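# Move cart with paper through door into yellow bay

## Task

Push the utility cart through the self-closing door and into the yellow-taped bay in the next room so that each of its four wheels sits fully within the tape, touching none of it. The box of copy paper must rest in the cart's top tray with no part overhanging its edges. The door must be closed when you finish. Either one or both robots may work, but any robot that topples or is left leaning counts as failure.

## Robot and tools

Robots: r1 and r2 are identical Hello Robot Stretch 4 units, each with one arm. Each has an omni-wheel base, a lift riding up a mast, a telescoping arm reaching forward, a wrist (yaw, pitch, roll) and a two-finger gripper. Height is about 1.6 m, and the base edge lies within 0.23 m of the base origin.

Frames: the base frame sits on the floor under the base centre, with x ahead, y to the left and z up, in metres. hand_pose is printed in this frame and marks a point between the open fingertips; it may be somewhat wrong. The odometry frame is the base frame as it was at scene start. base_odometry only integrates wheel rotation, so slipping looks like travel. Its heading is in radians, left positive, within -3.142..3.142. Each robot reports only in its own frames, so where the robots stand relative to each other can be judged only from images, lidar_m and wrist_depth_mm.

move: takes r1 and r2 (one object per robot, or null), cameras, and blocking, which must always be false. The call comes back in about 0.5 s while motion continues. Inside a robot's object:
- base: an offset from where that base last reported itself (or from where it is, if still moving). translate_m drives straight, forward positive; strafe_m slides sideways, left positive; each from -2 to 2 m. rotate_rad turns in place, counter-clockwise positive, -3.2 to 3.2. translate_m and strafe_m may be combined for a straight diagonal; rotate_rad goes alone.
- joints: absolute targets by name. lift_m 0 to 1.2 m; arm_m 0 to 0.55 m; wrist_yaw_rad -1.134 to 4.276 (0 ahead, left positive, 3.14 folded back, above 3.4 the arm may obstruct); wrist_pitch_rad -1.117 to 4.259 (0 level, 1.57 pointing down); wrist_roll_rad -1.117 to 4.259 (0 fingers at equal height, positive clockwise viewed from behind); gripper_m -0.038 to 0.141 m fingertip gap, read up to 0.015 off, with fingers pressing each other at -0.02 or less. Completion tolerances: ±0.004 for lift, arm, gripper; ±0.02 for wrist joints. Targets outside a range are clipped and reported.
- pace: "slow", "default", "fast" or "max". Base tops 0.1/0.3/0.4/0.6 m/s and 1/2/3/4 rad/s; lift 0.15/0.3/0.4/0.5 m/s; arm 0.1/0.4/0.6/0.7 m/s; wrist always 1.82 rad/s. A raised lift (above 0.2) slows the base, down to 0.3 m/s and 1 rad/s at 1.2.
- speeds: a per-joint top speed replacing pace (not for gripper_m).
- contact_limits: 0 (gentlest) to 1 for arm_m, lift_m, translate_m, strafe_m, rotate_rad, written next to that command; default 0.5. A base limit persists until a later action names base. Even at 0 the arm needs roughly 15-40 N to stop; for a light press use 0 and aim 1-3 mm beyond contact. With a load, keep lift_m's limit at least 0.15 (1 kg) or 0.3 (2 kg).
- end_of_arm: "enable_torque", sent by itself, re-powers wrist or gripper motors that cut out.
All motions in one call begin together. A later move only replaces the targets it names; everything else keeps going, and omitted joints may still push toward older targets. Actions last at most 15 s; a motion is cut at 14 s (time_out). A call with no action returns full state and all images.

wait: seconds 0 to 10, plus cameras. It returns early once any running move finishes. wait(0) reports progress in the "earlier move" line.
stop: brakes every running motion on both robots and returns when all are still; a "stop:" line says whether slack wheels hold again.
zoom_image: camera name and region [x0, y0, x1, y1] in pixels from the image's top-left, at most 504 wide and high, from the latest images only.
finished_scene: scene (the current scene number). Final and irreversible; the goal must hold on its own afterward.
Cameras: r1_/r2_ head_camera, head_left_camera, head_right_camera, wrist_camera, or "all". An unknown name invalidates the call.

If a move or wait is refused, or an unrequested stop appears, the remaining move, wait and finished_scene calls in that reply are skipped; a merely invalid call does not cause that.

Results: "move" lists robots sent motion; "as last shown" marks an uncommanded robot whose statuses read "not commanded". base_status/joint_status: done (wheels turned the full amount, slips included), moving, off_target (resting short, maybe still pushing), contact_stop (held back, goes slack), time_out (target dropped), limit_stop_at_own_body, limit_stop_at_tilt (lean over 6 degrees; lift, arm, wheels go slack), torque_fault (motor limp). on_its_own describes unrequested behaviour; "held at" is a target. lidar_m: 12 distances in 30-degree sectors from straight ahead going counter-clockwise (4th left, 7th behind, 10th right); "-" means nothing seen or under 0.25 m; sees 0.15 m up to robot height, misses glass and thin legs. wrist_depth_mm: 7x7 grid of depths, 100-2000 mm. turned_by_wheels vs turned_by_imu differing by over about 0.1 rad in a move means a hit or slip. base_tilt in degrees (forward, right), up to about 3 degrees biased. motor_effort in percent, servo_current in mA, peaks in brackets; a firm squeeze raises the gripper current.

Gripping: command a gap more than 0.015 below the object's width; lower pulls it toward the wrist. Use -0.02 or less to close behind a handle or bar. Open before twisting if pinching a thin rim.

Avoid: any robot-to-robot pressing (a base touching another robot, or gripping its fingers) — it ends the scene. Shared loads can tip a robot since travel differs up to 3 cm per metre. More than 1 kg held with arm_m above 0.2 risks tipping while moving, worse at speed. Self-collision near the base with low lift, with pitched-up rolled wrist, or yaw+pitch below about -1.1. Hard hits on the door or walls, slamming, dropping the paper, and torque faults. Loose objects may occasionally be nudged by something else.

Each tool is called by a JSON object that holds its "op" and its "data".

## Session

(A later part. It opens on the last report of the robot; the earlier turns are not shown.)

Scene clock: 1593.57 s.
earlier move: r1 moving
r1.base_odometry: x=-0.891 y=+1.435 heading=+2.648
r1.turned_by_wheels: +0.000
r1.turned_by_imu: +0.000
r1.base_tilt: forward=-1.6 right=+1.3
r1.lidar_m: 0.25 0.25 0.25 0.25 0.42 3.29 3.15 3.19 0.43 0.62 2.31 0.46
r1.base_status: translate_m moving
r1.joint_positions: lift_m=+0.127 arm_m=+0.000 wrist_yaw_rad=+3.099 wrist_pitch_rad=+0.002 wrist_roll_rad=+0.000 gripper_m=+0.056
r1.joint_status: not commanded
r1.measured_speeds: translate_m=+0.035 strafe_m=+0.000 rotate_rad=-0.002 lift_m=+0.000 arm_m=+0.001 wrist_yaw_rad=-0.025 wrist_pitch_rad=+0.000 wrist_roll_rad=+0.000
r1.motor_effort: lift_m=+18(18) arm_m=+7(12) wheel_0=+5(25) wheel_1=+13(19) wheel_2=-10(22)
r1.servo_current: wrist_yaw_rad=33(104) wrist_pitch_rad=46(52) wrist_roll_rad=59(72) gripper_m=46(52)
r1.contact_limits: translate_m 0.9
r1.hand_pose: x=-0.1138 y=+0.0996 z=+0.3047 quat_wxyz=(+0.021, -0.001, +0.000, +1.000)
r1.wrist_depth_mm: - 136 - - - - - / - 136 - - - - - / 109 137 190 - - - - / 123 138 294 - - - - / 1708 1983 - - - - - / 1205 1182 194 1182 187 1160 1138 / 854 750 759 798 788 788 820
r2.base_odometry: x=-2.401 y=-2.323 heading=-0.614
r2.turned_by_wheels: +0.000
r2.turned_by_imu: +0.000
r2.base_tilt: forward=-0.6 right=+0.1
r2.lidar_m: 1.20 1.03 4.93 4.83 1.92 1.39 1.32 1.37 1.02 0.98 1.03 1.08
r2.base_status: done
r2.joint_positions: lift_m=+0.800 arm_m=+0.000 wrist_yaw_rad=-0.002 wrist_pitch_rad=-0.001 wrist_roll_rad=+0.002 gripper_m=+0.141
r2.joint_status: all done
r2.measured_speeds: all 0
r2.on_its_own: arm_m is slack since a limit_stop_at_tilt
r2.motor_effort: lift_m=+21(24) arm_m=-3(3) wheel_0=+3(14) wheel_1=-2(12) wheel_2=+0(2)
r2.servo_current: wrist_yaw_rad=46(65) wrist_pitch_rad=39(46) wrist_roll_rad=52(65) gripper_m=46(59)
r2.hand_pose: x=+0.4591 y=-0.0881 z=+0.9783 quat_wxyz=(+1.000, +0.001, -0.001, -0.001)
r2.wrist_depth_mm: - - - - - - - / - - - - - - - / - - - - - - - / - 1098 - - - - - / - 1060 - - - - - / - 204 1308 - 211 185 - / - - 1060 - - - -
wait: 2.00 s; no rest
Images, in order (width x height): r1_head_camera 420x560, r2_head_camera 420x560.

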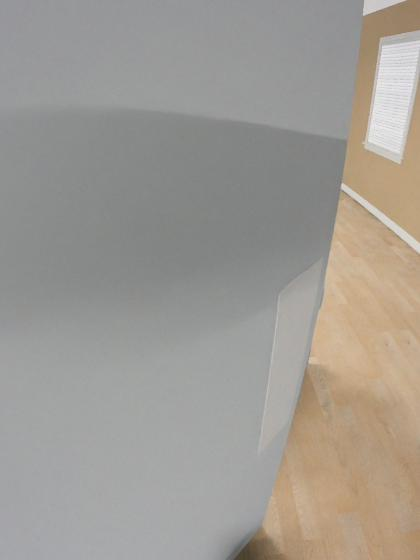

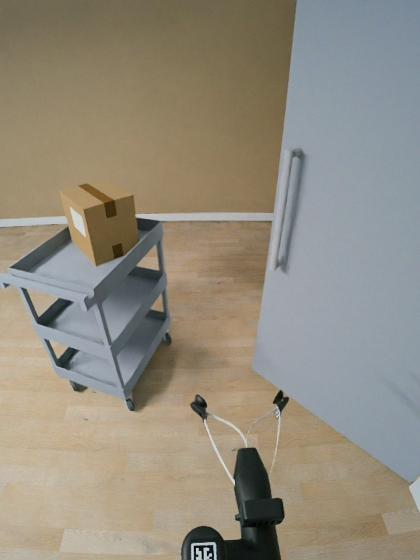

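{"op": "move", "data": {"blocking": false, "r1": {"base":{"strafe_m":0.18},"pace":"slow","contact_limits":{"strafe_m":0.9}}}}

{"op": "wait", "data": {"seconds": 4, "cameras": ["r1_head_camera","r2_head_camera"]}}

Scene clock: 1597.93 s.
earlier move: r1 done
move: r1 moving
r1.base_odometry: x=-0.902 y=+1.425 heading=+2.647
r1.turned_by_wheels: -0.001
r1.turned_by_imu: -0.001
r1.base_tilt: forward=-1.6 right=+1.3
r1.lidar_m: 0.25 0.25 0.25 0.25 0.39 3.26 3.16 3.21 0.45 0.64 2.35 0.46
r1.base_status: strafe_m moving
r1.joint_positions: lift_m=+0.127 arm_m=+0.000 wrist_yaw_rad=+3.093 wrist_pitch_rad=+0.002 wrist_roll_rad=+0.000 gripper_m=+0.056
r1.joint_status: not commanded
r1.measured_speeds: translate_m=+0.001 strafe_m=+0.057 rotate_rad=-0.004 lift_m=+0.000 arm_m=+0.000 wrist_yaw_rad=+0.000 wrist_pitch_rad=+0.000 wrist_roll_rad=+0.000
r1.motor_effort: lift_m=+18(18) arm_m=+5(6) wheel_0=-17(18) wheel_1=+17(20) wheel_2=-10(10)
r1.servo_current: wrist_yaw_rad=46(52) wrist_pitch_rad=39(46) wrist_roll_rad=59(59) gripper_m=46(46)
r1.contact_limits: strafe_m 0.9
r1.hand_pose: x=-0.1130 y=+0.1013 z=+0.3047 quat_wxyz=(+0.024, -0.001, +0.000, +1.000)
r1.wrist_depth_mm: - 137 - - - - - / - 137 - - - - - / 109 137 202 - - - - / 123 138 - - - - - / 1708 1983 - - - - - / 1205 1182 193 1205 187 1138 1160 / 854 759 759 798 788 778 831
r2: as last shown
r2.on_its_own: arm_m is slack since a limit_stop_at_tilt
r2.motor_effort: lift_m=+21(21) arm_m=-3(3) wheel_0=+2(3) wheel_1=-2(3) wheel_2=+0(0)
pictures: none

Scene clock: 1600.37 s.
earlier move: r1 done
r1.base_odometry: x=-0.981 y=+1.279 heading=+2.647
r1.turned_by_wheels: +0.000
r1.turned_by_imu: +0.001
r1.base_tilt: forward=-1.6 right=+1.3
r1.lidar_m: 0.30 0.25 - 0.25 0.26 3.32 3.16 3.23 0.62 0.61 2.52 1.08
r1.base_status: done
r1.joint_positions: lift_m=+0.127 arm_m=+0.000 wrist_yaw_rad=+3.093 wrist_pitch_rad=+0.002 wrist_roll_rad=+0.000 gripper_m=+0.056
r1.joint_status: not commanded
r1.measured_speeds: all 0
r1.motor_effort: lift_m=+18(18) arm_m=+5(6) wheel_0=-15(21) wheel_1=+10(20) wheel_2=-8(10)
r1.servo_current: wrist_yaw_rad=46(72) wrist_pitch_rad=39(52) wrist_roll_rad=52(65) gripper_m=39(46)
r1.contact_limits: strafe_m 0.9
r1.hand_pose: x=-0.1130 y=+0.1014 z=+0.3047 quat_wxyz=(+0.024, -0.001, +0.000, +1.000)
r1.wrist_depth_mm: - 136 - - - - 430 / - 137 - - - - 436 / 109 137 203 - - - 436 / 123 138 - - - - 442 / 1708 1921 - - - - 442 / 1182 1229 192 1182 188 1160 442 / 854 759 768 788 788 778 442
r2.base_odometry: x=-2.401 y=-2.323 heading=-0.614
r2.turned_by_wheels: +0.000
r2.turned_by_imu: +0.000
r2.base_tilt: forward=-0.7 right=+0.1
r2.lidar_m: 0.96 1.04 4.90 4.84 1.86 1.38 1.33 1.38 1.01 0.98 1.00 0.94
r2.base_status: not commanded
r2.joint_positions: lift_m=+0.800 arm_m=+0.000 wrist_yaw_rad=-0.002 wrist_pitch_rad=-0.001 wrist_roll_rad=+0.002 gripper_m=+0.141
r2.joint_status: not commanded
r2.measured_speeds: all 0
r2.on_its_own: arm_m is slack since a limit_stop_at_tilt
r2.motor_effort: lift_m=+21(21) arm_m=-2(3) wheel_0=+2(3) wheel_1=-2(3) wheel_2=+0(1)
r2.servo_current: wrist_yaw_rad=46(59) wrist_pitch_rad=39(46) wrist_roll_rad=39(65) gripper_m=46(59)
r2.hand_pose: x=+0.4591 y=-0.0881 z=+0.9783 quat_wxyz=(+1.000, +0.001, -0.001, -0.001)
r2.wrist_depth_mm: - - - - - - - / - - - - - - - / - - - - - - - / - 1098 - - - - - / - 1042 - - 691 - - / - 204 1308 - 187 185 - / - - 1060 - - - -
wait: 2.43 of 4 s (r1 has come to rest)
Images, in order (width x height): r1_head_camera 420x560, r2_head_camera 420x560.

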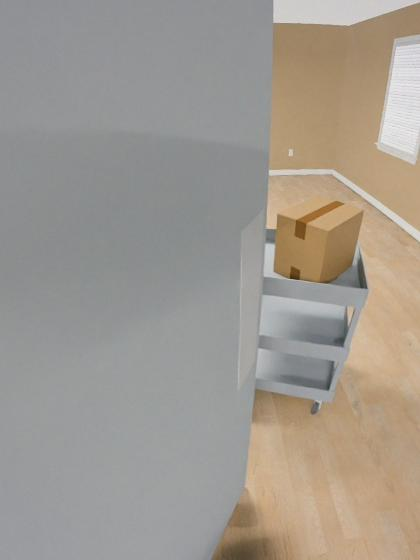

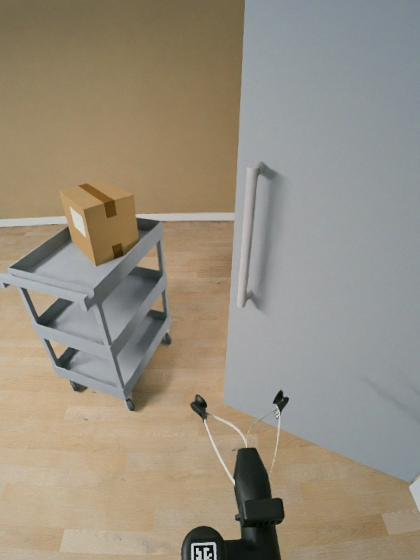

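{"op": "move", "data": {"blocking": false, "r2": {"base":{"translate_m":0.45,"strafe_m":-0.06}}}}

{"op": "wait", "data": {"seconds": 4, "cameras": ["r2_wrist_camera","r2_head_camera"]}}

Scene clock: 1608.17 s.
move: r2 moving
r1: as last shown
r1.turned_by_imu: +0.000
r1.motor_effort: lift_m=+18(18) arm_m=+5(5) wheel_0=-16(16) wheel_1=+10(11) wheel_2=-8(8)
r1.contact_limits: strafe_m 0.9
r2.base_odometry: x=-2.378 y=-2.344 heading=-0.614
r2.turned_by_wheels: +0.000
r2.turned_by_imu: +0.001
r2.base_tilt: forward=-0.7 right=+0.1
r2.lidar_m: 0.88 1.00 4.83 4.82 1.94 1.44 1.36 1.39 1.02 0.97 0.94 0.90
r2.base_status: translate_m moving; strafe_m moving
r2.joint_positions: lift_m=+0.800 arm_m=+0.000 wrist_yaw_rad=-0.002 wrist_pitch_rad=-0.001 wrist_roll_rad=+0.002 gripper_m=+0.141
r2.joint_status: not commanded
r2.measured_speeds: translate_m=+0.120 strafe_m=-0.016 rotate_rad=+0.001 lift_m=+0.000 arm_m=+0.000 wrist_yaw_rad=+0.000 wrist_pitch_rad=+0.000 wrist_roll_rad=+0.000
r2.on_its_own: arm_m is slack since a limit_stop_at_tilt
r2.motor_effort: lift_m=+21(21) arm_m=-2(3) wheel_0=+10(12) wheel_1=+7(7) wheel_2=-12(12)
r2.servo_current: wrist_yaw_rad=39(59) wrist_pitch_rad=46(46) wrist_roll_rad=65(65) gripper_m=52(52)
r2.hand_pose: x=+0.4591 y=-0.0881 z=+0.9783 quat_wxyz=(+1.000, +0.001, -0.001, -0.001)
r2.wrist_depth_mm: - - - - - - - / - - - - - - - / - - - - - - - / - 1060 - - - - - / - 1042 - - 668 - - / - 204 1205 - 191 185 - / - - 1078 - - - -
pictures: none

Scene clock: 1610.67 s.
earlier move: r2 done
r1.base_odometry: x=-0.981 y=+1.279 heading=+2.647
r1.turned_by_wheels: +0.000
r1.turned_by_imu: +0.000
r1.base_tilt: forward=-1.6 right=+1.3
r1.lidar_m: 0.32 0.25 - 0.25 0.26 3.35 3.16 3.23 0.61 0.64 2.48 1.08
r1.base_status: not commanded
r1.joint_positions: lift_m=+0.127 arm_m=+0.000 wrist_yaw_rad=+3.093 wrist_pitch_rad=+0.002 wrist_roll_rad=+0.000 gripper_m=+0.056
r1.joint_status: not commanded
r1.measured_speeds: all 0
r1.motor_effort: lift_m=+18(18) arm_m=+5(5) wheel_0=-15(16) wheel_1=+11(11) wheel_2=-8(8)
r1.servo_current: wrist_yaw_rad=39(72) wrist_pitch_rad=46(52) wrist_roll_rad=52(59) gripper_m=46(46)
r1.contact_limits: strafe_m 0.9
r1.hand_pose: x=-0.1130 y=+0.1014 z=+0.3047 quat_wxyz=(+0.024, -0.001, +0.000, +1.000)
r1.wrist_depth_mm: - 137 - - - - 430 / - 137 - - - - 436 / 109 137 202 - - - 439 / 123 138 - - - - 439 / 1708 1983 - - - - 442 / 1182 1205 192 1182 187 1182 442 / 854 750 759 798 798 778 439
r2.base_odometry: x=-2.068 y=-2.631 heading=-0.614
r2.turned_by_wheels: +0.000
r2.turned_by_imu: +0.001
r2.base_tilt: forward=-0.6 right=+0.0
r2.lidar_m: 0.49 0.66 0.75 4.87 2.54 1.88 1.79 1.35 0.94 0.77 0.55 0.52
r2.base_status: done
r2.joint_positions: lift_m=+0.800 arm_m=+0.000 wrist_yaw_rad=-0.002 wrist_pitch_rad=-0.001 wrist_roll_rad=+0.002 gripper_m=+0.141
r2.joint_status: not commanded
r2.measured_speeds: all 0
r2.on_its_own: arm_m is slack since a limit_stop_at_tilt
r2.motor_effort: lift_m=+21(21) arm_m=-3(3) wheel_0=+4(13) wheel_1=+2(8) wheel_2=-3(14)
r2.servo_current: wrist_yaw_rad=46(59) wrist_pitch_rad=39(46) wrist_roll_rad=52(65) gripper_m=46(52)
r2.hand_pose: x=+0.4591 y=-0.0881 z=+0.9783 quat_wxyz=(+1.000, +0.001, -0.001, -0.001)
r2.wrist_depth_mm: - - - 246 296 259 237 / - - - 250 297 262 237 / - - - 253 300 264 240 / 668 - - 349 303 264 242 / 676 723 - 351 301 262 240 / 609 200 - 247 293 255 245 / 1060 - - - 296 273 246
wait: 2.50 of 4 s (r2 has come to rest)
pictures: r2_head_camera, r2_wrist_camera
Images, in order (width x height): r2_head_camera 420x560, r2_wrist_camera 616x392.

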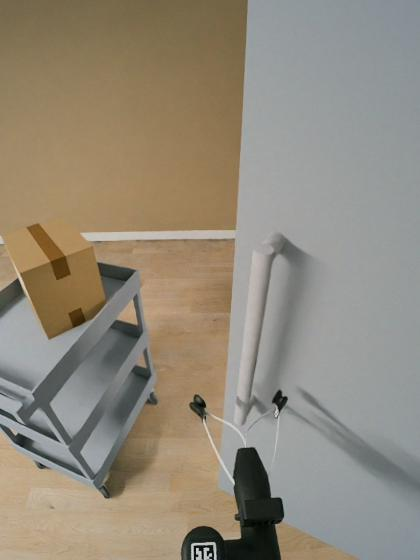

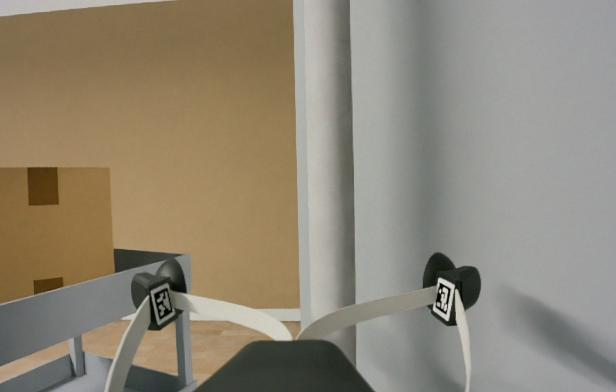

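{"op": "move", "data": {"blocking": false, "r2": {"base":{"strafe_m":-0.1},"joints":{"gripper_m":0.08,"wrist_yaw_rad":0.35}}}}

{"op": "wait", "data": {"seconds": 3}}

{"op": "wait", "data": {"seconds": 0.2, "cameras": ["r2_wrist_camera"]}}

Scene clock: 1619.03 s.
move: r2 moving
r1: as last shown
r1.contact_limits: strafe_m 0.9
r2.base_odometry: x=-2.089 y=-2.661 heading=-0.615
r2.turned_by_wheels: -0.001
r2.turned_by_imu: -0.001
r2.base_tilt: forward=-0.7 right=+0.1
r2.lidar_m: 0.49 0.71 0.69 4.89 2.54 1.87 1.79 1.27 0.93 0.72 0.54 0.49
r2.base_status: strafe_m moving
r2.joint_positions: lift_m=+0.800 arm_m=+0.000 wrist_yaw_rad=+0.311 wrist_pitch_rad=-0.001 wrist_roll_rad=+0.002 gripper_m=+0.130
r2.joint_status: wrist_yaw_rad moving; gripper_m moving
r2.measured_speeds: translate_m=+0.001 strafe_m=-0.138 rotate_rad=-0.008 lift_m=+0.000 arm_m=+0.000 wrist_yaw_rad=+0.162 wrist_pitch_rad=+0.000 wrist_roll_rad=+0.000
r2.on_its_own: arm_m is slack since a limit_stop_at_tilt
r2.motor_effort: lift_m=+21(21) arm_m=-3(3) wheel_0=+5(12) wheel_1=-12(13) wheel_2=-4(4)
r2.servo_current: wrist_yaw_rad=299(351) wrist_pitch_rad=39(39) wrist_roll_rad=46(52) gripper_m=111(117)
r2.hand_pose: x=+0.4722 y=+0.0051 z=+0.9783 quat_wxyz=(+0.988, +0.001, +0.000, +0.155)
r2.wrist_depth_mm: - - - - 319 248 224 / - - - - 215 254 225 / - - - - 217 251 227 / - 741 - - - 253 229 / - 732 778 - 221 253 229 / 525 564 202 - 214 241 230 / 535 - - - 216 262 230
pictures: none

Scene clock: 1620.17 s.
earlier move: r2 done
r1.base_odometry: x=-0.981 y=+1.279 heading=+2.647
r1.turned_by_wheels: +0.000
r1.turned_by_imu: +0.000
r1.base_tilt: forward=-1.6 right=+1.3
r1.lidar_m: 0.30 0.25 - 0.25 0.27 3.34 3.20 3.25 0.62 0.67 2.51 1.09
r1.base_status: not commanded
r1.joint_positions: lift_m=+0.127 arm_m=+0.000 wrist_yaw_rad=+3.093 wrist_pitch_rad=+0.002 wrist_roll_rad=+0.000 gripper_m=+0.056
r1.joint_status: not commanded
r1.measured_speeds: all 0
r1.motor_effort: lift_m=+18(18) arm_m=+5(5) wheel_0=-16(16) wheel_1=+10(11) wheel_2=-7(8)
r1.servo_current: wrist_yaw_rad=52(65) wrist_pitch_rad=39(52) wrist_roll_rad=52(65) gripper_m=39(46)
r1.contact_limits: strafe_m 0.9
r1.hand_pose: x=-0.1130 y=+0.1014 z=+0.3047 quat_wxyz=(+0.024, -0.001, +0.000, +1.000)
r1.wrist_depth_mm: - 137 - - - - 436 / - 137 - - - - 433 / 109 137 203 - - - 439 / 123 138 - - - - 445 / 1661 1983 - - - - 442 / 1205 1205 193 1182 187 1182 442 / 831 750 759 798 788 759 442
r2.base_odometry: x=-2.125 y=-2.713 heading=-0.614
r2.turned_by_wheels: +0.001
r2.turned_by_imu: +0.001
r2.base_tilt: forward=-0.7 right=+0.0
r2.lidar_m: 0.45 0.76 0.74 4.98 2.54 1.90 1.78 1.18 0.86 0.69 0.51 0.45
r2.base_status: done
r2.joint_positions: lift_m=+0.800 arm_m=+0.000 wrist_yaw_rad=+0.347 wrist_pitch_rad=-0.001 wrist_roll_rad=+0.002 gripper_m=+0.080
r2.joint_status: all done
r2.measured_speeds: all 0
r2.on_its_own: arm_m is slack since a limit_stop_at_tilt
r2.motor_effort: lift_m=+21(21) arm_m=-2(3) wheel_0=+2(12) wheel_1=-1(13) wheel_2=-3(6)
r2.servo_current: wrist_yaw_rad=59(351) wrist_pitch_rad=33(46) wrist_roll_rad=52(59) gripper_m=59(130)
r2.hand_pose: x=+0.4718 y=+0.0159 z=+0.9783 quat_wxyz=(+0.985, +0.001, +0.000, +0.173)
r2.wrist_depth_mm: - - - - 271 226 198 / - - - - 273 229 200 / - - - - 270 237 201 / - 778 - - 270 232 203 / - 778 798 - 265 233 204 / 559 621 192 - 194 228 204 / - 144 - - 276 221 205
wait: 1.13 of 3 s (r2 has come to rest)
pictures: none

Scene clock: 1620.37 s.
r1.base_odometry: x=-0.981 y=+1.279 heading=+2.647
r1.turned_by_wheels: +0.000
r1.turned_by_imu: +0.000
r1.base_tilt: forward=-1.7 right=+1.3
r1.lidar_m: 0.32 0.25 - 0.25 0.27 3.32 3.19 3.22 0.61 0.67 2.51 1.07
r1.base_status: not commanded
r1.joint_positions: lift_m=+0.127 arm_m=+0.000 wrist_yaw_rad=+3.093 wrist_pitch_rad=+0.002 wrist_roll_rad=+0.000 gripper_m=+0.056
r1.joint_status: not commanded
r1.measured_speeds: all 0
r1.motor_effort: lift_m=+18(18) arm_m=+5(5) wheel_0=-16(16) wheel_1=+10(11) wheel_2=-8(8)
r1.servo_current: wrist_yaw_rad=59(65) wrist_pitch_rad=39(52) wrist_roll_rad=52(65) gripper_m=33(46)
r1.contact_limits: strafe_m 0.9
r1.hand_pose: x=-0.1130 y=+0.1014 z=+0.3047 quat_wxyz=(+0.024, -0.001, +0.000, +1.000)
r1.wrist_depth_mm: - 137 - - - - 433 / - 137 - - - - 436 / 109 137 202 - - - 442 / 123 138 - - - - 439 / 1708 1921 - - - - 439 / 1182 1205 192 1182 187 1182 442 / 842 759 759 798 788 759 442
r2.base_odometry: x=-2.125 y=-2.713 heading=-0.614
r2.turned_by_wheels: +0.000
r2.turned_by_imu: +0.000
r2.base_tilt: forward=-0.7 right=+0.0
r2.lidar_m: 0.47 0.75 0.74 4.97 2.53 1.84 1.78 1.18 0.87 0.69 0.48 0.46
r2.base_status: done
r2.joint_positions: lift_m=+0.800 arm_m=+0.000 wrist_yaw_rad=+0.347 wrist_pitch_rad=-0.001 wrist_roll_rad=+0.002 gripper_m=+0.080
r2.joint_status: all done
r2.measured_speeds: all 0
r2.on_its_own: arm_m is slack since a limit_stop_at_tilt
r2.motor_effort: lift_m=+21(21) arm_m=-2(3) wheel_0=+2(12) wheel_1=-1(13) wheel_2=-3(6)
r2.servo_current: wrist_yaw_rad=59(351) wrist_pitch_rad=39(46) wrist_roll_rad=39(59) gripper_m=52(130)
r2.hand_pose: x=+0.4718 y=+0.0159 z=+0.9783 quat_wxyz=(+0.985, +0.001, +0.000, +0.173)
r2.wrist_depth_mm: - - - - 272 226 198 / - - - - 273 229 200 / - - - - 277 236 202 / - 778 - - 271 232 202 / - 778 798 - 263 234 204 / 564 621 193 - 194 228 204 / - 144 - - 276 222 204
wait: 0.20 s; no rest
Images, in order (width x height): r2_wrist_camera 616x392.

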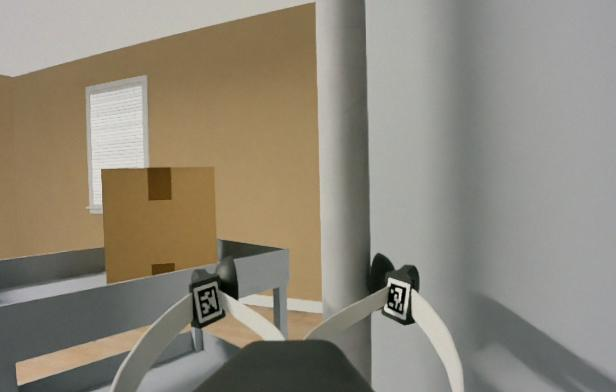

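{"op": "move", "data": {"blocking": false, "r2": {"base":{"translate_m":-0.1},"joints":{"wrist_yaw_rad":-0.4}}}}

{"op": "wait", "data": {"seconds": 1.5}}

{"op": "move", "data": {"blocking": false, "r2": {"base":{"translate_m":0.13,"strafe_m":0.23}}}}

{"op": "wait", "data": {"seconds": 2, "cameras": ["r2_wrist_camera"]}}

Scene clock: 1635.67 s.
move: r2 moving
r1: as last shown
r1.contact_limits: strafe_m 0.9
r2.base_odometry: x=-2.151 y=-2.695 heading=-0.614
r2.turned_by_wheels: +0.000
r2.turned_by_imu: +0.000
r2.base_tilt: forward=-0.6 right=+0.1
r2.lidar_m: 0.52 0.79 0.78 4.99 2.50 1.85 1.76 1.16 0.86 0.72 0.53 0.49
r2.base_status: translate_m moving
r2.joint_positions: lift_m=+0.800 arm_m=+0.000 wrist_yaw_rad=-0.212 wrist_pitch_rad=-0.001 wrist_roll_rad=+0.002 gripper_m=+0.080
r2.joint_status: wrist_yaw_rad moving
r2.measured_speeds: translate_m=-0.121 strafe_m=+0.000 rotate_rad=+0.000 lift_m=+0.000 arm_m=+0.000 wrist_yaw_rad=-1.726 wrist_pitch_rad=+0.000 wrist_roll_rad=+0.000
r2.on_its_own: arm_m is slack since a limit_stop_at_tilt
r2.motor_effort: lift_m=+21(21) arm_m=-2(3) wheel_0=-9(9) wheel_1=-7(8) wheel_2=+12(12)
r2.servo_current: wrist_yaw_rad=91(143) wrist_pitch_rad=39(39) wrist_roll_rad=52(59) gripper_m=52(59)
r2.hand_pose: x=+0.4344 y=-0.1462 z=+0.9783 quat_wxyz=(+0.994, +0.001, -0.001, -0.106)
r2.wrist_depth_mm: - 355 330 293 262 239 221 / - 278 332 294 265 239 223 / - 364 334 296 265 241 224 / - 362 338 300 267 241 226 / - - 332 301 266 244 228 / - 296 196 301 194 241 228 / - 277 349 - 265 239 229
pictures: none

Scene clock: 1636.73 s.
earlier move: r2 done
r1.base_odometry: x=-0.981 y=+1.279 heading=+2.647
r1.turned_by_wheels: +0.000
r1.turned_by_imu: +0.000
r1.base_tilt: forward=-1.6 right=+1.3
r1.lidar_m: 0.32 0.25 - 0.25 0.28 3.35 3.18 3.24 0.61 0.64 2.53 1.10
r1.base_status: not commanded
r1.joint_positions: lift_m=+0.127 arm_m=+0.000 wrist_yaw_rad=+3.093 wrist_pitch_rad=+0.002 wrist_roll_rad=+0.000 gripper_m=+0.056
r1.joint_status: not commanded
r1.measured_speeds: all 0
r1.motor_effort: lift_m=+18(18) arm_m=+5(5) wheel_0=-16(16) wheel_1=+11(11) wheel_2=-8(8)
r1.servo_current: wrist_yaw_rad=52(65) wrist_pitch_rad=46(46) wrist_roll_rad=46(65) gripper_m=46(46)
r1.contact_limits: strafe_m 0.9
r1.hand_pose: x=-0.1130 y=+0.1014 z=+0.3047 quat_wxyz=(+0.024, -0.001, +0.000, +1.000)
r1.wrist_depth_mm: - 136 - - - - 433 / - 137 - - - - 436 / 109 137 202 - - - 439 / 123 137 - - - - 439 / 1708 1983 - - - - 442 / 1182 1205 193 1182 187 1182 442 / 854 759 741 798 788 778 439
r2.base_odometry: x=-2.207 y=-2.655 heading=-0.614
r2.turned_by_wheels: +0.000
r2.turned_by_imu: +0.000
r2.base_tilt: forward=-0.7 right=+0.1
r2.lidar_m: 0.58 0.82 0.86 4.98 2.38 1.76 1.70 1.16 0.85 0.79 0.57 0.55
r2.base_status: done
r2.joint_positions: lift_m=+0.800 arm_m=+0.000 wrist_yaw_rad=-0.397 wrist_pitch_rad=-0.001 wrist_roll_rad=+0.002 gripper_m=+0.080
r2.joint_status: all done
r2.measured_speeds: all 0
r2.on_its_own: arm_m is slack since a limit_stop_at_tilt
r2.motor_effort: lift_m=+21(21) arm_m=-2(3) wheel_0=-3(9) wheel_1=-3(8) wheel_2=+2(13)
r2.servo_current: wrist_yaw_rad=46(143) wrist_pitch_rad=46(46) wrist_roll_rad=52(59) gripper_m=59(59)
r2.hand_pose: x=+0.4030 y=-0.1922 z=+0.9783 quat_wxyz=(+0.980, +0.001, -0.001, -0.197)
r2.wrist_depth_mm: 329 384 368 351 336 324 314 / 399 387 370 353 340 324 315 / 399 392 373 355 340 327 319 / 330 394 377 359 343 329 320 / 332 394 375 359 343 330 319 / 338 399 196 359 194 330 322 / 340 389 384 - 345 330 324
wait: 1.07 of 1.5 s (r2 has come to rest)
pictures: none

Scene clock: 1637.23 s.
move: r2 moving
r1: as last shown
r1.contact_limits: strafe_m 0.9
r2.base_odometry: x=-2.179 y=-2.642 heading=-0.615
r2.turned_by_wheels: -0.001
r2.turned_by_imu: +0.000
r2.base_tilt: forward=-0.7 right=+0.1
r2.lidar_m: 0.53 0.79 0.83 4.95 2.43 1.79 1.70 1.19 0.88 0.82 0.59 0.56
r2.base_status: translate_m moving; strafe_m moving
r2.joint_positions: lift_m=+0.800 arm_m=+0.000 wrist_yaw_rad=-0.397 wrist_pitch_rad=-0.001 wrist_roll_rad=+0.002 gripper_m=+0.080
r2.joint_status: not commanded
r2.measured_speeds: translate_m=+0.058 strafe_m=+0.104 rotate_rad=-0.006 lift_m=+0.000 arm_m=+0.000 wrist_yaw_rad=+0.000 wrist_pitch_rad=+0.000 wrist_roll_rad=+0.000
r2.on_its_own: arm_m is slack since a limit_stop_at_tilt
r2.motor_effort: lift_m=+21(21) arm_m=-2(3) wheel_0=-3(10) wheel_1=+11(11) wheel_2=-8(9)
r2.servo_current: wrist_yaw_rad=52(52) wrist_pitch_rad=33(46) wrist_roll_rad=39(59) gripper_m=46(59)
r2.hand_pose: x=+0.4030 y=-0.1922 z=+0.9783 quat_wxyz=(+0.980, +0.001, -0.001, -0.197)
r2.wrist_depth_mm: 329 384 368 351 338 325 315 / - 387 375 357 342 327 315 / - 389 373 357 343 329 319 / - 394 375 359 343 330 320 / - 394 377 362 343 332 322 / - 397 196 359 195 332 322 / - 338 384 - 343 330 325
pictures: none

Scene clock: 1639.07 s.
earlier move: r2 done
r1.base_odometry: x=-0.981 y=+1.279 heading=+2.647
r1.turned_by_wheels: +0.000
r1.turned_by_imu: +0.000
r1.base_tilt: forward=-1.6 right=+1.3
r1.lidar_m: 0.32 0.25 - 0.25 0.27 3.35 3.18 3.24 0.61 0.64 2.51 1.09
r1.base_status: not commanded
r1.joint_positions: lift_m=+0.127 arm_m=+0.000 wrist_yaw_rad=+3.093 wrist_pitch_rad=+0.002 wrist_roll_rad=+0.000 gripper_m=+0.056
r1.joint_status: not commanded
r1.measured_speeds: all 0
r1.motor_effort: lift_m=+18(18) arm_m=+5(5) wheel_0=-15(16) wheel_1=+10(11) wheel_2=-7(8)
r1.servo_current: wrist_yaw_rad=59(72) wrist_pitch_rad=39(52) wrist_roll_rad=39(65) gripper_m=39(46)
r1.contact_limits: strafe_m 0.9
r1.hand_pose: x=-0.1130 y=+0.1014 z=+0.3047 quat_wxyz=(+0.024, -0.001, +0.000, +1.000)
r1.wrist_depth_mm: - 137 - - - - 433 / - 137 - - - - 433 / 109 137 202 - - - 439 / 123 138 - - - - 439 / 1708 1921 - - - - 442 / 1205 1182 192 1160 187 1182 439 / 854 750 759 809 798 768 436
r2.base_odometry: x=-1.968 y=-2.542 heading=-0.615
r2.turned_by_wheels: +0.000
r2.turned_by_imu: +0.001
r2.base_tilt: forward=-0.7 right=+0.1
r2.lidar_m: 0.84 0.57 0.77 4.75 2.61 1.92 1.82 1.50 1.11 0.82 0.59 0.48
r2.base_status: done
r2.joint_positions: lift_m=+0.800 arm_m=+0.000 wrist_yaw_rad=-0.397 wrist_pitch_rad=-0.001 wrist_roll_rad=+0.002 gripper_m=+0.080
r2.joint_status: not commanded
r2.measured_speeds: all 0
r2.on_its_own: arm_m is slack since a limit_stop_at_tilt
r2.motor_effort: lift_m=+21(21) arm_m=-2(3) wheel_0=-4(11) wheel_1=+2(13) wheel_2=-5(10)
r2.servo_current: wrist_yaw_rad=46(59) wrist_pitch_rad=46(52) wrist_roll_rad=46(59) gripper_m=59(59)
r2.hand_pose: x=+0.4030 y=-0.1922 z=+0.9783 quat_wxyz=(+0.980, +0.001, -0.001, -0.197)
r2.wrist_depth_mm: - - - 359 343 329 317 / - - - 287 347 332 319 / - - - 290 347 332 322 / - - - 364 349 336 325 / - - - 368 351 336 325 / 768 - 195 287 194 338 327 / - - - - 351 336 329
wait: 1.83 of 2 s (r2 has come to rest)
Images, in order (width x height): r2_wrist_camera 616x392.

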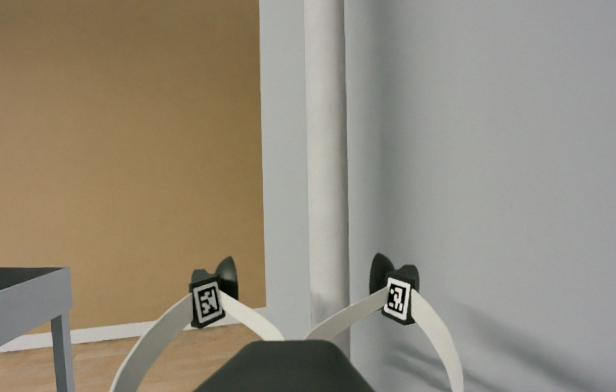

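{"op": "move", "data": {"blocking": false, "r2": {"base":{"translate_m":0.075,"strafe_m":-0.046},"pace":"slow"}}}

{"op": "wait", "data": {"seconds": 2.5}}

{"op": "move", "data": {"blocking": false, "r2": {"joints":{"gripper_m":-0.02}}}}

{"op": "wait", "data": {"seconds": 2, "cameras": ["r2_wrist_camera","r2_head_camera"]}}

Scene clock: 1644.67 s.
move: r2 moving
r1: as last shown
r1.contact_limits: strafe_m 0.9
r2.base_odometry: x=-1.963 y=-2.555 heading=-0.616
r2.turned_by_wheels: -0.001
r2.turned_by_imu: +0.000
r2.base_tilt: forward=-0.7 right=+0.0
r2.lidar_m: 0.83 0.57 0.74 4.73 2.61 1.92 1.84 1.53 1.10 0.80 0.58 0.47
r2.base_status: translate_m moving; strafe_m moving
r2.joint_positions: lift_m=+0.800 arm_m=+0.000 wrist_yaw_rad=-0.397 wrist_pitch_rad=-0.001 wrist_roll_rad=+0.002 gripper_m=+0.080
r2.joint_status: not commanded
r2.measured_speeds: translate_m=+0.046 strafe_m=-0.029 rotate_rad=-0.005 lift_m=+0.000 arm_m=+0.000 wrist_yaw_rad=+0.000 wrist_pitch_rad=+0.000 wrist_roll_rad=+0.000
r2.on_its_own: arm_m is slack since a limit_stop_at_tilt
r2.motor_effort: lift_m=+21(21) arm_m=-3(3) wheel_0=+9(10) wheel_1=-4(4) wheel_2=-8(10)
r2.servo_current: wrist_yaw_rad=52(59) wrist_pitch_rad=39(39) wrist_roll_rad=52(59) gripper_m=52(59)
r2.hand_pose: x=+0.4030 y=-0.1922 z=+0.9783 quat_wxyz=(+0.980, +0.001, -0.001, -0.197)
r2.wrist_depth_mm: - - - 347 332 317 307 / - - - 349 334 320 309 / - - - 351 336 322 312 / - - - 278 338 324 312 / - - - 278 338 327 314 / 723 - 194 277 194 325 314 / - - - - 340 324 317
pictures: none

Scene clock: 1646.20 s.
earlier move: r2 done
r1.base_odometry: x=-0.981 y=+1.279 heading=+2.647
r1.turned_by_wheels: +0.000
r1.turned_by_imu: +0.000
r1.base_tilt: forward=-1.6 right=+1.2
r1.lidar_m: 0.30 0.25 - 0.25 0.27 3.33 3.18 3.23 0.60 0.63 2.49 1.05
r1.base_status: not commanded
r1.joint_positions: lift_m=+0.127 arm_m=+0.000 wrist_yaw_rad=+3.093 wrist_pitch_rad=+0.002 wrist_roll_rad=+0.000 gripper_m=+0.056
r1.joint_status: not commanded
r1.measured_speeds: all 0
r1.motor_effort: lift_m=+18(18) arm_m=+5(5) wheel_0=-16(16) wheel_1=+10(11) wheel_2=-8(8)
r1.servo_current: wrist_yaw_rad=59(72) wrist_pitch_rad=46(52) wrist_roll_rad=39(72) gripper_m=39(46)
r1.contact_limits: strafe_m 0.9
r1.hand_pose: x=-0.1130 y=+0.1014 z=+0.3047 quat_wxyz=(+0.024, -0.001, +0.000, +1.000)
r1.wrist_depth_mm: - 137 - - - - 433 / - 137 - - - - 436 / 109 137 203 - - - 439 / 123 138 - - - - 442 / 1661 1921 - - - - 442 / 1205 1205 191 1182 188 1160 439 / 854 759 759 798 788 768 442
r2.base_odometry: x=-1.934 y=-2.623 heading=-0.615
r2.turned_by_wheels: +0.000
r2.turned_by_imu: +0.000
r2.base_tilt: forward=-0.6 right=+0.0
r2.lidar_m: 0.87 0.55 0.57 4.79 2.67 2.00 1.91 1.45 1.06 0.68 0.50 0.39
r2.base_status: done
r2.joint_positions: lift_m=+0.800 arm_m=+0.000 wrist_yaw_rad=-0.397 wrist_pitch_rad=-0.001 wrist_roll_rad=+0.002 gripper_m=+0.080
r2.joint_status: not commanded
r2.measured_speeds: all 0
r2.on_its_own: arm_m is slack since a limit_stop_at_tilt
r2.motor_effort: lift_m=+21(21) arm_m=-3(3) wheel_0=+4(11) wheel_1=-5(6) wheel_2=-4(10)
r2.servo_current: wrist_yaw_rad=46(59) wrist_pitch_rad=46(46) wrist_roll_rad=52(59) gripper_m=52(59)
r2.hand_pose: x=+0.4030 y=-0.1922 z=+0.9783 quat_wxyz=(+0.980, +0.001, -0.001, -0.197)
r2.wrist_depth_mm: - - - 195 262 250 242 / - - - 196 260 251 242 / - - - 199 264 253 244 / - - - 200 264 253 245 / - - 289 202 267 255 248 / - - 196 198 194 256 247 / - - - - 267 255 250
wait: 1.53 of 2.5 s (r2 has come to rest)
pictures: none

Scene clock: 1646.70 s.
move: r2 moving
r1: as last shown
r1.contact_limits: strafe_m 0.9
r2.base_odometry: x=-1.934 y=-2.623 heading=-0.615
r2.turned_by_wheels: +0.000
r2.turned_by_imu: +0.000
r2.base_tilt: forward=-0.7 right=+0.0
r2.lidar_m: 0.84 0.52 0.58 4.79 2.68 1.98 1.90 1.45 1.04 0.70 0.51 0.40
r2.base_status: not commanded
r2.joint_positions: lift_m=+0.800 arm_m=+0.000 wrist_yaw_rad=-0.397 wrist_pitch_rad=-0.001 wrist_roll_rad=+0.002 gripper_m=+0.061
r2.joint_status: gripper_m moving
r2.measured_speeds: all 0
r2.on_its_own: arm_m is slack since a limit_stop_at_tilt
r2.motor_effort: lift_m=+21(21) arm_m=-2(3) wheel_0=+3(4) wheel_1=-5(5) wheel_2=-4(5)
r2.servo_current: wrist_yaw_rad=46(65) wrist_pitch_rad=39(46) wrist_roll_rad=59(59) gripper_m=98(111)
r2.hand_pose: x=+0.4030 y=-0.1922 z=+0.9783 quat_wxyz=(+0.980, +0.001, -0.001, -0.197)
r2.wrist_depth_mm: - - - 195 260 250 243 / - - - 195 263 253 243 / - - - 199 263 252 243 / - - - 200 266 254 245 / - - - 203 266 256 247 / - - 198 198 194 256 248 / - 1983 - - 267 254 250
pictures: none

Scene clock: 1647.93 s.
earlier move: r2 done
r1.base_odometry: x=-0.981 y=+1.279 heading=+2.647
r1.turned_by_wheels: +0.001
r1.turned_by_imu: +0.001
r1.base_tilt: forward=-1.6 right=+1.3
r1.lidar_m: 0.32 0.25 - 0.25 0.27 3.37 3.17 3.21 0.60 0.62 2.51 1.09
r1.base_status: not commanded
r1.joint_positions: lift_m=+0.127 arm_m=+0.000 wrist_yaw_rad=+3.093 wrist_pitch_rad=+0.002 wrist_roll_rad=+0.000 gripper_m=+0.056
r1.joint_status: not commanded
r1.measured_speeds: all 0
r1.motor_effort: lift_m=+18(18) arm_m=+5(5) wheel_0=-5(16) wheel_1=+3(11) wheel_2=-3(8)
r1.servo_current: wrist_yaw_rad=46(65) wrist_pitch_rad=46(52) wrist_roll_rad=33(78) gripper_m=46(46)
r1.contact_limits: strafe_m 0.9
r1.hand_pose: x=-0.1130 y=+0.1014 z=+0.3047 quat_wxyz=(+0.024, -0.001, +0.000, +1.000)
r1.wrist_depth_mm: - 137 - - - - 430 / - 137 - - - - 433 / 109 138 202 - - - 442 / 123 138 - - - - 442 / 1708 1983 - - - - 445 / 1182 1182 193 1182 187 1160 445 / 866 750 759 809 798 768 436
r2.base_odometry: x=-1.934 y=-2.623 heading=-0.616
r2.turned_by_wheels: +0.000
r2.turned_by_imu: +0.000
r2.base_tilt: forward=-0.6 right=+0.1
r2.lidar_m: 0.84 0.55 0.54 4.78 2.67 1.99 1.90 1.45 1.06 0.66 0.47 0.39
r2.base_status: not commanded
r2.joint_positions: lift_m=+0.800 arm_m=+0.000 wrist_yaw_rad=-0.398 wrist_pitch_rad=-0.001 wrist_roll_rad=+0.002 gripper_m=-0.018
r2.joint_status: all done
r2.measured_speeds: all 0
r2.on_its_own: arm_m is slack since a limit_stop_at_tilt
r2.motor_effort: lift_m=+21(21) arm_m=-2(3) wheel_0=-3(4) wheel_1=-5(5) wheel_2=-1(5)
r2.servo_current: wrist_yaw_rad=52(65) wrist_pitch_rad=46(46) wrist_roll_rad=33(59) gripper_m=150(299)
r2.hand_pose: x=+0.4029 y=-0.1922 z=+0.9782 quat_wxyz=(+0.980, +0.001, -0.001, -0.197)
r2.wrist_depth_mm: - - - 189 253 244 236 / - - - 188 256 246 236 / - - - 189 257 246 239 / - - - 190 259 247 241 / - - - 192 258 250 241 / - - 186 190 179 249 243 / - 1983 1983 - 259 251 244
wait: 1.23 of 2 s (r2 has come to rest)
pictures: r2_head_camera, r2_wrist_camera
Images, in order (width x height): r2_head_camera 420x560, r2_wrist_camera 616x392.

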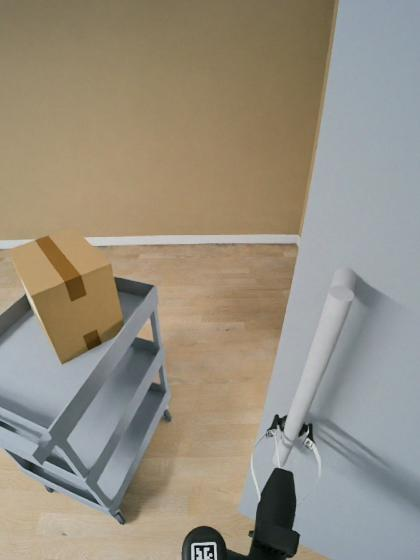

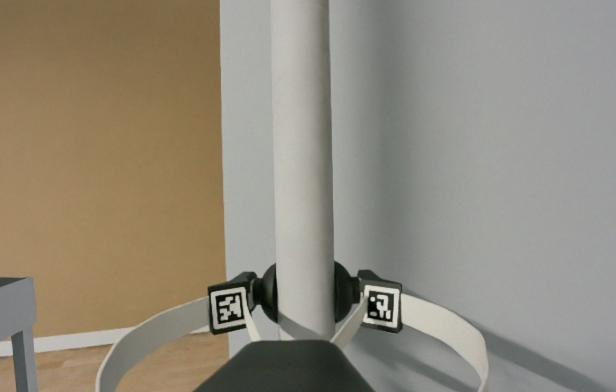

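{"op": "move", "data": {"blocking": false, "r2": {"base":{"translate_m":-0.13},"pace":"slow"}}}

{"op": "wait", "data": {"seconds": 3}}

{"op": "move", "data": {"blocking": false, "r1": {"base":{"strafe_m":-0.17},"pace":"slow"}}}

{"op": "wait", "data": {"seconds": 3, "cameras": ["r1_head_camera","r2_head_camera","r2_wrist_camera"]}}

Scene clock: 1667.67 s.
move: r2 moving
r1: as last shown
r1.turned_by_wheels: +0.000
r1.turned_by_imu: +0.000
r1.motor_effort: lift_m=+18(18) arm_m=+5(5) wheel_0=-5(6) wheel_1=+3(3) wheel_2=-3(3)
r1.contact_limits: strafe_m 0.9
r2.base_odometry: x=-1.943 y=-2.616 heading=-0.616
r2.turned_by_wheels: +0.000
r2.turned_by_imu: +0.001
r2.base_tilt: forward=-0.6 right=+0.1
r2.lidar_m: 0.86 0.55 0.59 4.78 2.64 1.97 1.89 1.43 1.04 0.69 0.51 0.39
r2.base_status: translate_m moving
r2.joint_positions: lift_m=+0.800 arm_m=+0.000 wrist_yaw_rad=-0.396 wrist_pitch_rad=-0.001 wrist_roll_rad=+0.002 gripper_m=-0.018
r2.joint_status: not commanded
r2.measured_speeds: translate_m=-0.048 strafe_m=+0.000 rotate_rad=+0.002 lift_m=+0.000 arm_m=+0.000 wrist_yaw_rad=+0.015 wrist_pitch_rad=+0.000 wrist_roll_rad=+0.000
r2.on_its_own: arm_m is slack since a limit_stop_at_tilt
r2.motor_effort: lift_m=+21(21) arm_m=-3(3) wheel_0=-8(13) wheel_1=-6(7) wheel_2=+15(15)
r2.servo_current: wrist_yaw_rad=39(52) wrist_pitch_rad=39(39) wrist_roll_rad=46(52) gripper_m=156(163)
r2.hand_pose: x=+0.4032 y=-0.1919 z=+0.9782 quat_wxyz=(+0.980, +0.001, -0.001, -0.197)
r2.wrist_depth_mm: - - 277 189 254 244 237 / - - 279 187 255 245 236 / - - 279 190 256 246 238 / - - - 190 257 246 239 / - - - 192 258 249 241 / - - 184 192 178 249 243 / - - 1983 - 259 250 245
pictures: none

Scene clock: 1669.90 s.
earlier move: r2 done
r1.base_odometry: x=-0.980 y=+1.279 heading=+2.648
r1.turned_by_wheels: +0.001
r1.turned_by_imu: -0.001
r1.base_tilt: forward=-1.5 right=+1.3
r1.lidar_m: 0.31 0.25 - 0.25 0.27 3.36 3.19 3.23 0.60 0.59 2.48 1.08
r1.base_status: not commanded
r1.joint_positions: lift_m=+0.127 arm_m=+0.000 wrist_yaw_rad=+3.093 wrist_pitch_rad=+0.002 wrist_roll_rad=+0.000 gripper_m=+0.056
r1.joint_status: not commanded
r1.measured_speeds: translate_m=+0.017 strafe_m=+0.002 rotate_rad=-0.001 lift_m=+0.000 arm_m=+0.000 wrist_yaw_rad=+0.000 wrist_pitch_rad=+0.000 wrist_roll_rad=+0.000
r1.motor_effort: lift_m=+18(18) arm_m=+4(5) wheel_0=-8(11) wheel_1=+25(25) wheel_2=-17(18)
r1.servo_current: wrist_yaw_rad=52(72) wrist_pitch_rad=46(52) wrist_roll_rad=59(72) gripper_m=39(52)
r1.contact_limits: strafe_m 0.9
r1.hand_pose: x=-0.1129 y=+0.1014 z=+0.3047 quat_wxyz=(+0.024, -0.001, +0.000, +1.000)
r1.wrist_depth_mm: - 137 - - - - 427 / - 138 - - - - 430 / 113 138 229 - - - 430 / 131 146 - - - - 436 / 1983 - - - - - 436 / 1205 1205 193 1160 187 1138 433 / 854 750 750 798 788 699 436
r2.base_odometry: x=-2.040 y=-2.548 heading=-0.616
r2.turned_by_wheels: +0.000
r2.turned_by_imu: +0.002
r2.base_tilt: forward=-0.7 right=+0.0
r2.lidar_m: 0.67 0.65 0.84 4.78 2.49 1.84 1.75 1.45 1.02 0.86 0.63 0.53
r2.base_status: done
r2.joint_positions: lift_m=+0.800 arm_m=+0.000 wrist_yaw_rad=-0.398 wrist_pitch_rad=-0.001 wrist_roll_rad=+0.002 gripper_m=-0.019
r2.joint_status: not commanded
r2.measured_speeds: all 0
r2.on_its_own: arm_m is slack since a limit_stop_at_tilt
r2.motor_effort: lift_m=+20(21) arm_m=-2(3) wheel_0=-2(14) wheel_1=+0(8) wheel_2=+1(27)
r2.servo_current: wrist_yaw_rad=39(189) wrist_pitch_rad=39(46) wrist_roll_rad=39(59) gripper_m=91(163)
r2.hand_pose: x=+0.4029 y=-0.1923 z=+0.9782 quat_wxyz=(+0.980, +0.001, -0.001, -0.197)
r2.wrist_depth_mm: - - 413 389 373 357 345 / - - - 392 375 359 345 / - - - 392 377 359 349 / - - - 394 379 362 351 / - - - 394 382 366 353 / - - 186 201 181 368 355 / - - - - 382 364 357
wait: 2.23 of 3 s (r2 has come to rest)
pictures: none

Scene clock: 1670.40 s.
move: r1 moving
r1.base_odometry: x=-0.974 y=+1.291 heading=+2.648
r1.turned_by_wheels: +0.000
r1.turned_by_imu: +0.000
r1.base_tilt: forward=-1.6 right=+1.3
r1.lidar_m: 0.30 0.25 - 0.25 0.29 3.33 3.18 3.24 0.59 0.64 2.48 1.09
r1.base_status: strafe_m moving
r1.joint_positions: lift_m=+0.127 arm_m=+0.000 wrist_yaw_rad=+3.093 wrist_pitch_rad=+0.002 wrist_roll_rad=+0.000 gripper_m=+0.056
r1.joint_status: not commanded
r1.measured_speeds: translate_m=+0.001 strafe_m=-0.056 rotate_rad=-0.004 lift_m=+0.000 arm_m=+0.000 wrist_yaw_rad=+0.000 wrist_pitch_rad=+0.000 wrist_roll_rad=+0.000
r1.motor_effort: lift_m=+18(18) arm_m=+4(4) wheel_0=+6(10) wheel_1=+3(20) wheel_2=-6(7)
r1.servo_current: wrist_yaw_rad=26(59) wrist_pitch_rad=39(52) wrist_roll_rad=52(59) gripper_m=39(46)
r1.hand_pose: x=-0.1129 y=+0.1014 z=+0.3047 quat_wxyz=(+0.024, -0.001, +0.000, +1.000)
r1.wrist_depth_mm: - 137 - - - - 442 / - 138 - - - - 449 / 112 138 224 - - - 466 / 131 144 - - - - 469 / 1983 - - - - - 466 / 1205 1182 192 1182 187 1160 469 / 842 750 768 820 788 778 452
r2: as last shown
r2.turned_by_imu: +0.000
r2.lidar_m: 0.95 0.65 0.85 4.78 2.50 1.86 1.78 1.47 1.05 0.87 0.63 0.57
r2.on_its_own: arm_m is slack since a limit_stop_at_tilt
r2.motor_effort: lift_m=+20(21) arm_m=-2(2) wheel_0=-1(2) wheel_1=+0(0) wheel_2=+1(1)
r2.servo_current: wrist_yaw_rad=46(52) wrist_pitch_rad=39(39) wrist_roll_rad=59(59) gripper_m=91(98)
r2.wrist_depth_mm: - - - 404 394 375 357 / - - - 404 394 377 362 / - - - - 397 377 364 / - - - - 397 382 368 / - - - 215 399 379 366 / - - 185 200 181 382 366 / - - - - 402 377 373
pictures: none

Scene clock: 1672.77 s.
earlier move: r1 done
r1.base_odometry: x=-0.899 y=+1.429 heading=+2.649
r1.turned_by_wheels: +0.001
r1.turned_by_imu: +0.000
r1.base_tilt: forward=-1.6 right=+1.3
r1.lidar_m: 0.25 0.25 0.25 0.25 0.40 3.27 3.15 3.22 0.46 0.66 2.32 0.43
r1.base_status: done
r1.joint_positions: lift_m=+0.127 arm_m=+0.000 wrist_yaw_rad=+3.093 wrist_pitch_rad=+0.002 wrist_roll_rad=+0.000 gripper_m=+0.056
r1.joint_status: not commanded
r1.measured_speeds: all 0
r1.motor_effort: lift_m=+18(18) arm_m=+4(4) wheel_0=+7(10) wheel_1=+11(20) wheel_2=-6(7)
r1.servo_current: wrist_yaw_rad=39(65) wrist_pitch_rad=46(52) wrist_roll_rad=39(65) gripper_m=39(52)
r1.hand_pose: x=-0.1129 y=+0.1014 z=+0.3047 quat_wxyz=(+0.024, -0.001, +0.000, +1.000)
r1.wrist_depth_mm: - 137 - - - - - / - 137 - - - - - / 109 138 203 - - - - / 122 138 - - - - - / 1708 - - - - - - / 1182 1205 194 1205 187 1160 1138 / 854 750 759 798 798 768 809
r2.base_odometry: x=-2.040 y=-2.548 heading=-0.616
r2.turned_by_wheels: +0.000
r2.turned_by_imu: +0.000
r2.base_tilt: forward=-0.7 right=+0.0
r2.lidar_m: 0.91 0.63 0.86 4.78 2.49 1.84 1.76 1.46 1.06 0.93 0.78 0.79
r2.base_status: not commanded
r2.joint_positions: lift_m=+0.800 arm_m=+0.000 wrist_yaw_rad=-0.398 wrist_pitch_rad=-0.001 wrist_roll_rad=+0.002 gripper_m=-0.019
r2.joint_status: not commanded
r2.measured_speeds: all 0
r2.on_its_own: arm_m is slack since a limit_stop_at_tilt
r2.motor_effort: lift_m=+20(21) arm_m=-2(2) wheel_0=-2(2) wheel_1=+0(1) wheel_2=+1(1)
r2.servo_current: wrist_yaw_rad=52(59) wrist_pitch_rad=39(52) wrist_roll_rad=46(65) gripper_m=85(98)
r2.hand_pose: x=+0.4029 y=-0.1923 z=+0.9782 quat_wxyz=(+0.980, +0.001, -0.001, -0.197)
r2.wrist_depth_mm: - - - - - - - / - - - - - - - / - - - - - - - / - - - - - - - / - - - 683 - - - / - - 187 201 170 - - / - - - - - - -
wait: 2.37 of 3 s (r1 has come to rest)
Images, in order (width x height): r1_head_camera 420x560, r2_head_camera 420x560, r2_wrist_camera 616x392.

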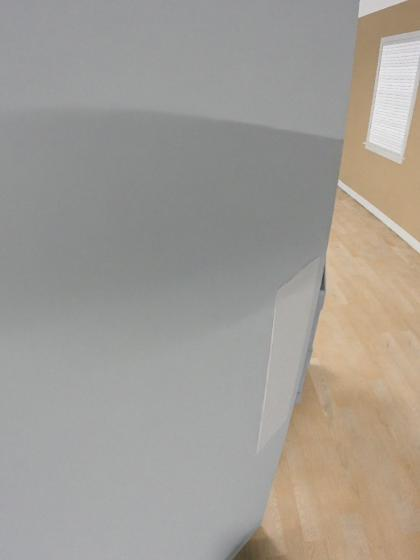

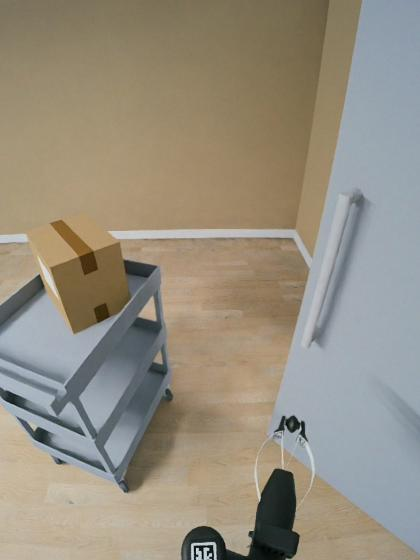

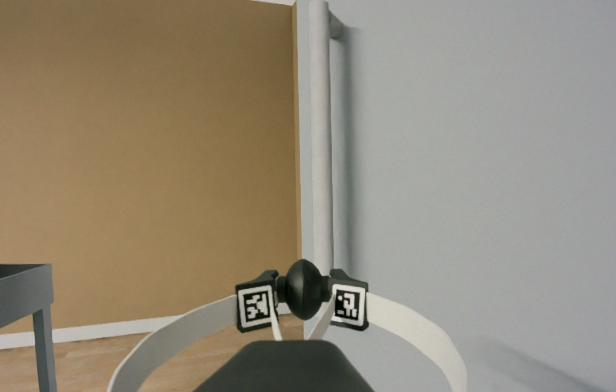

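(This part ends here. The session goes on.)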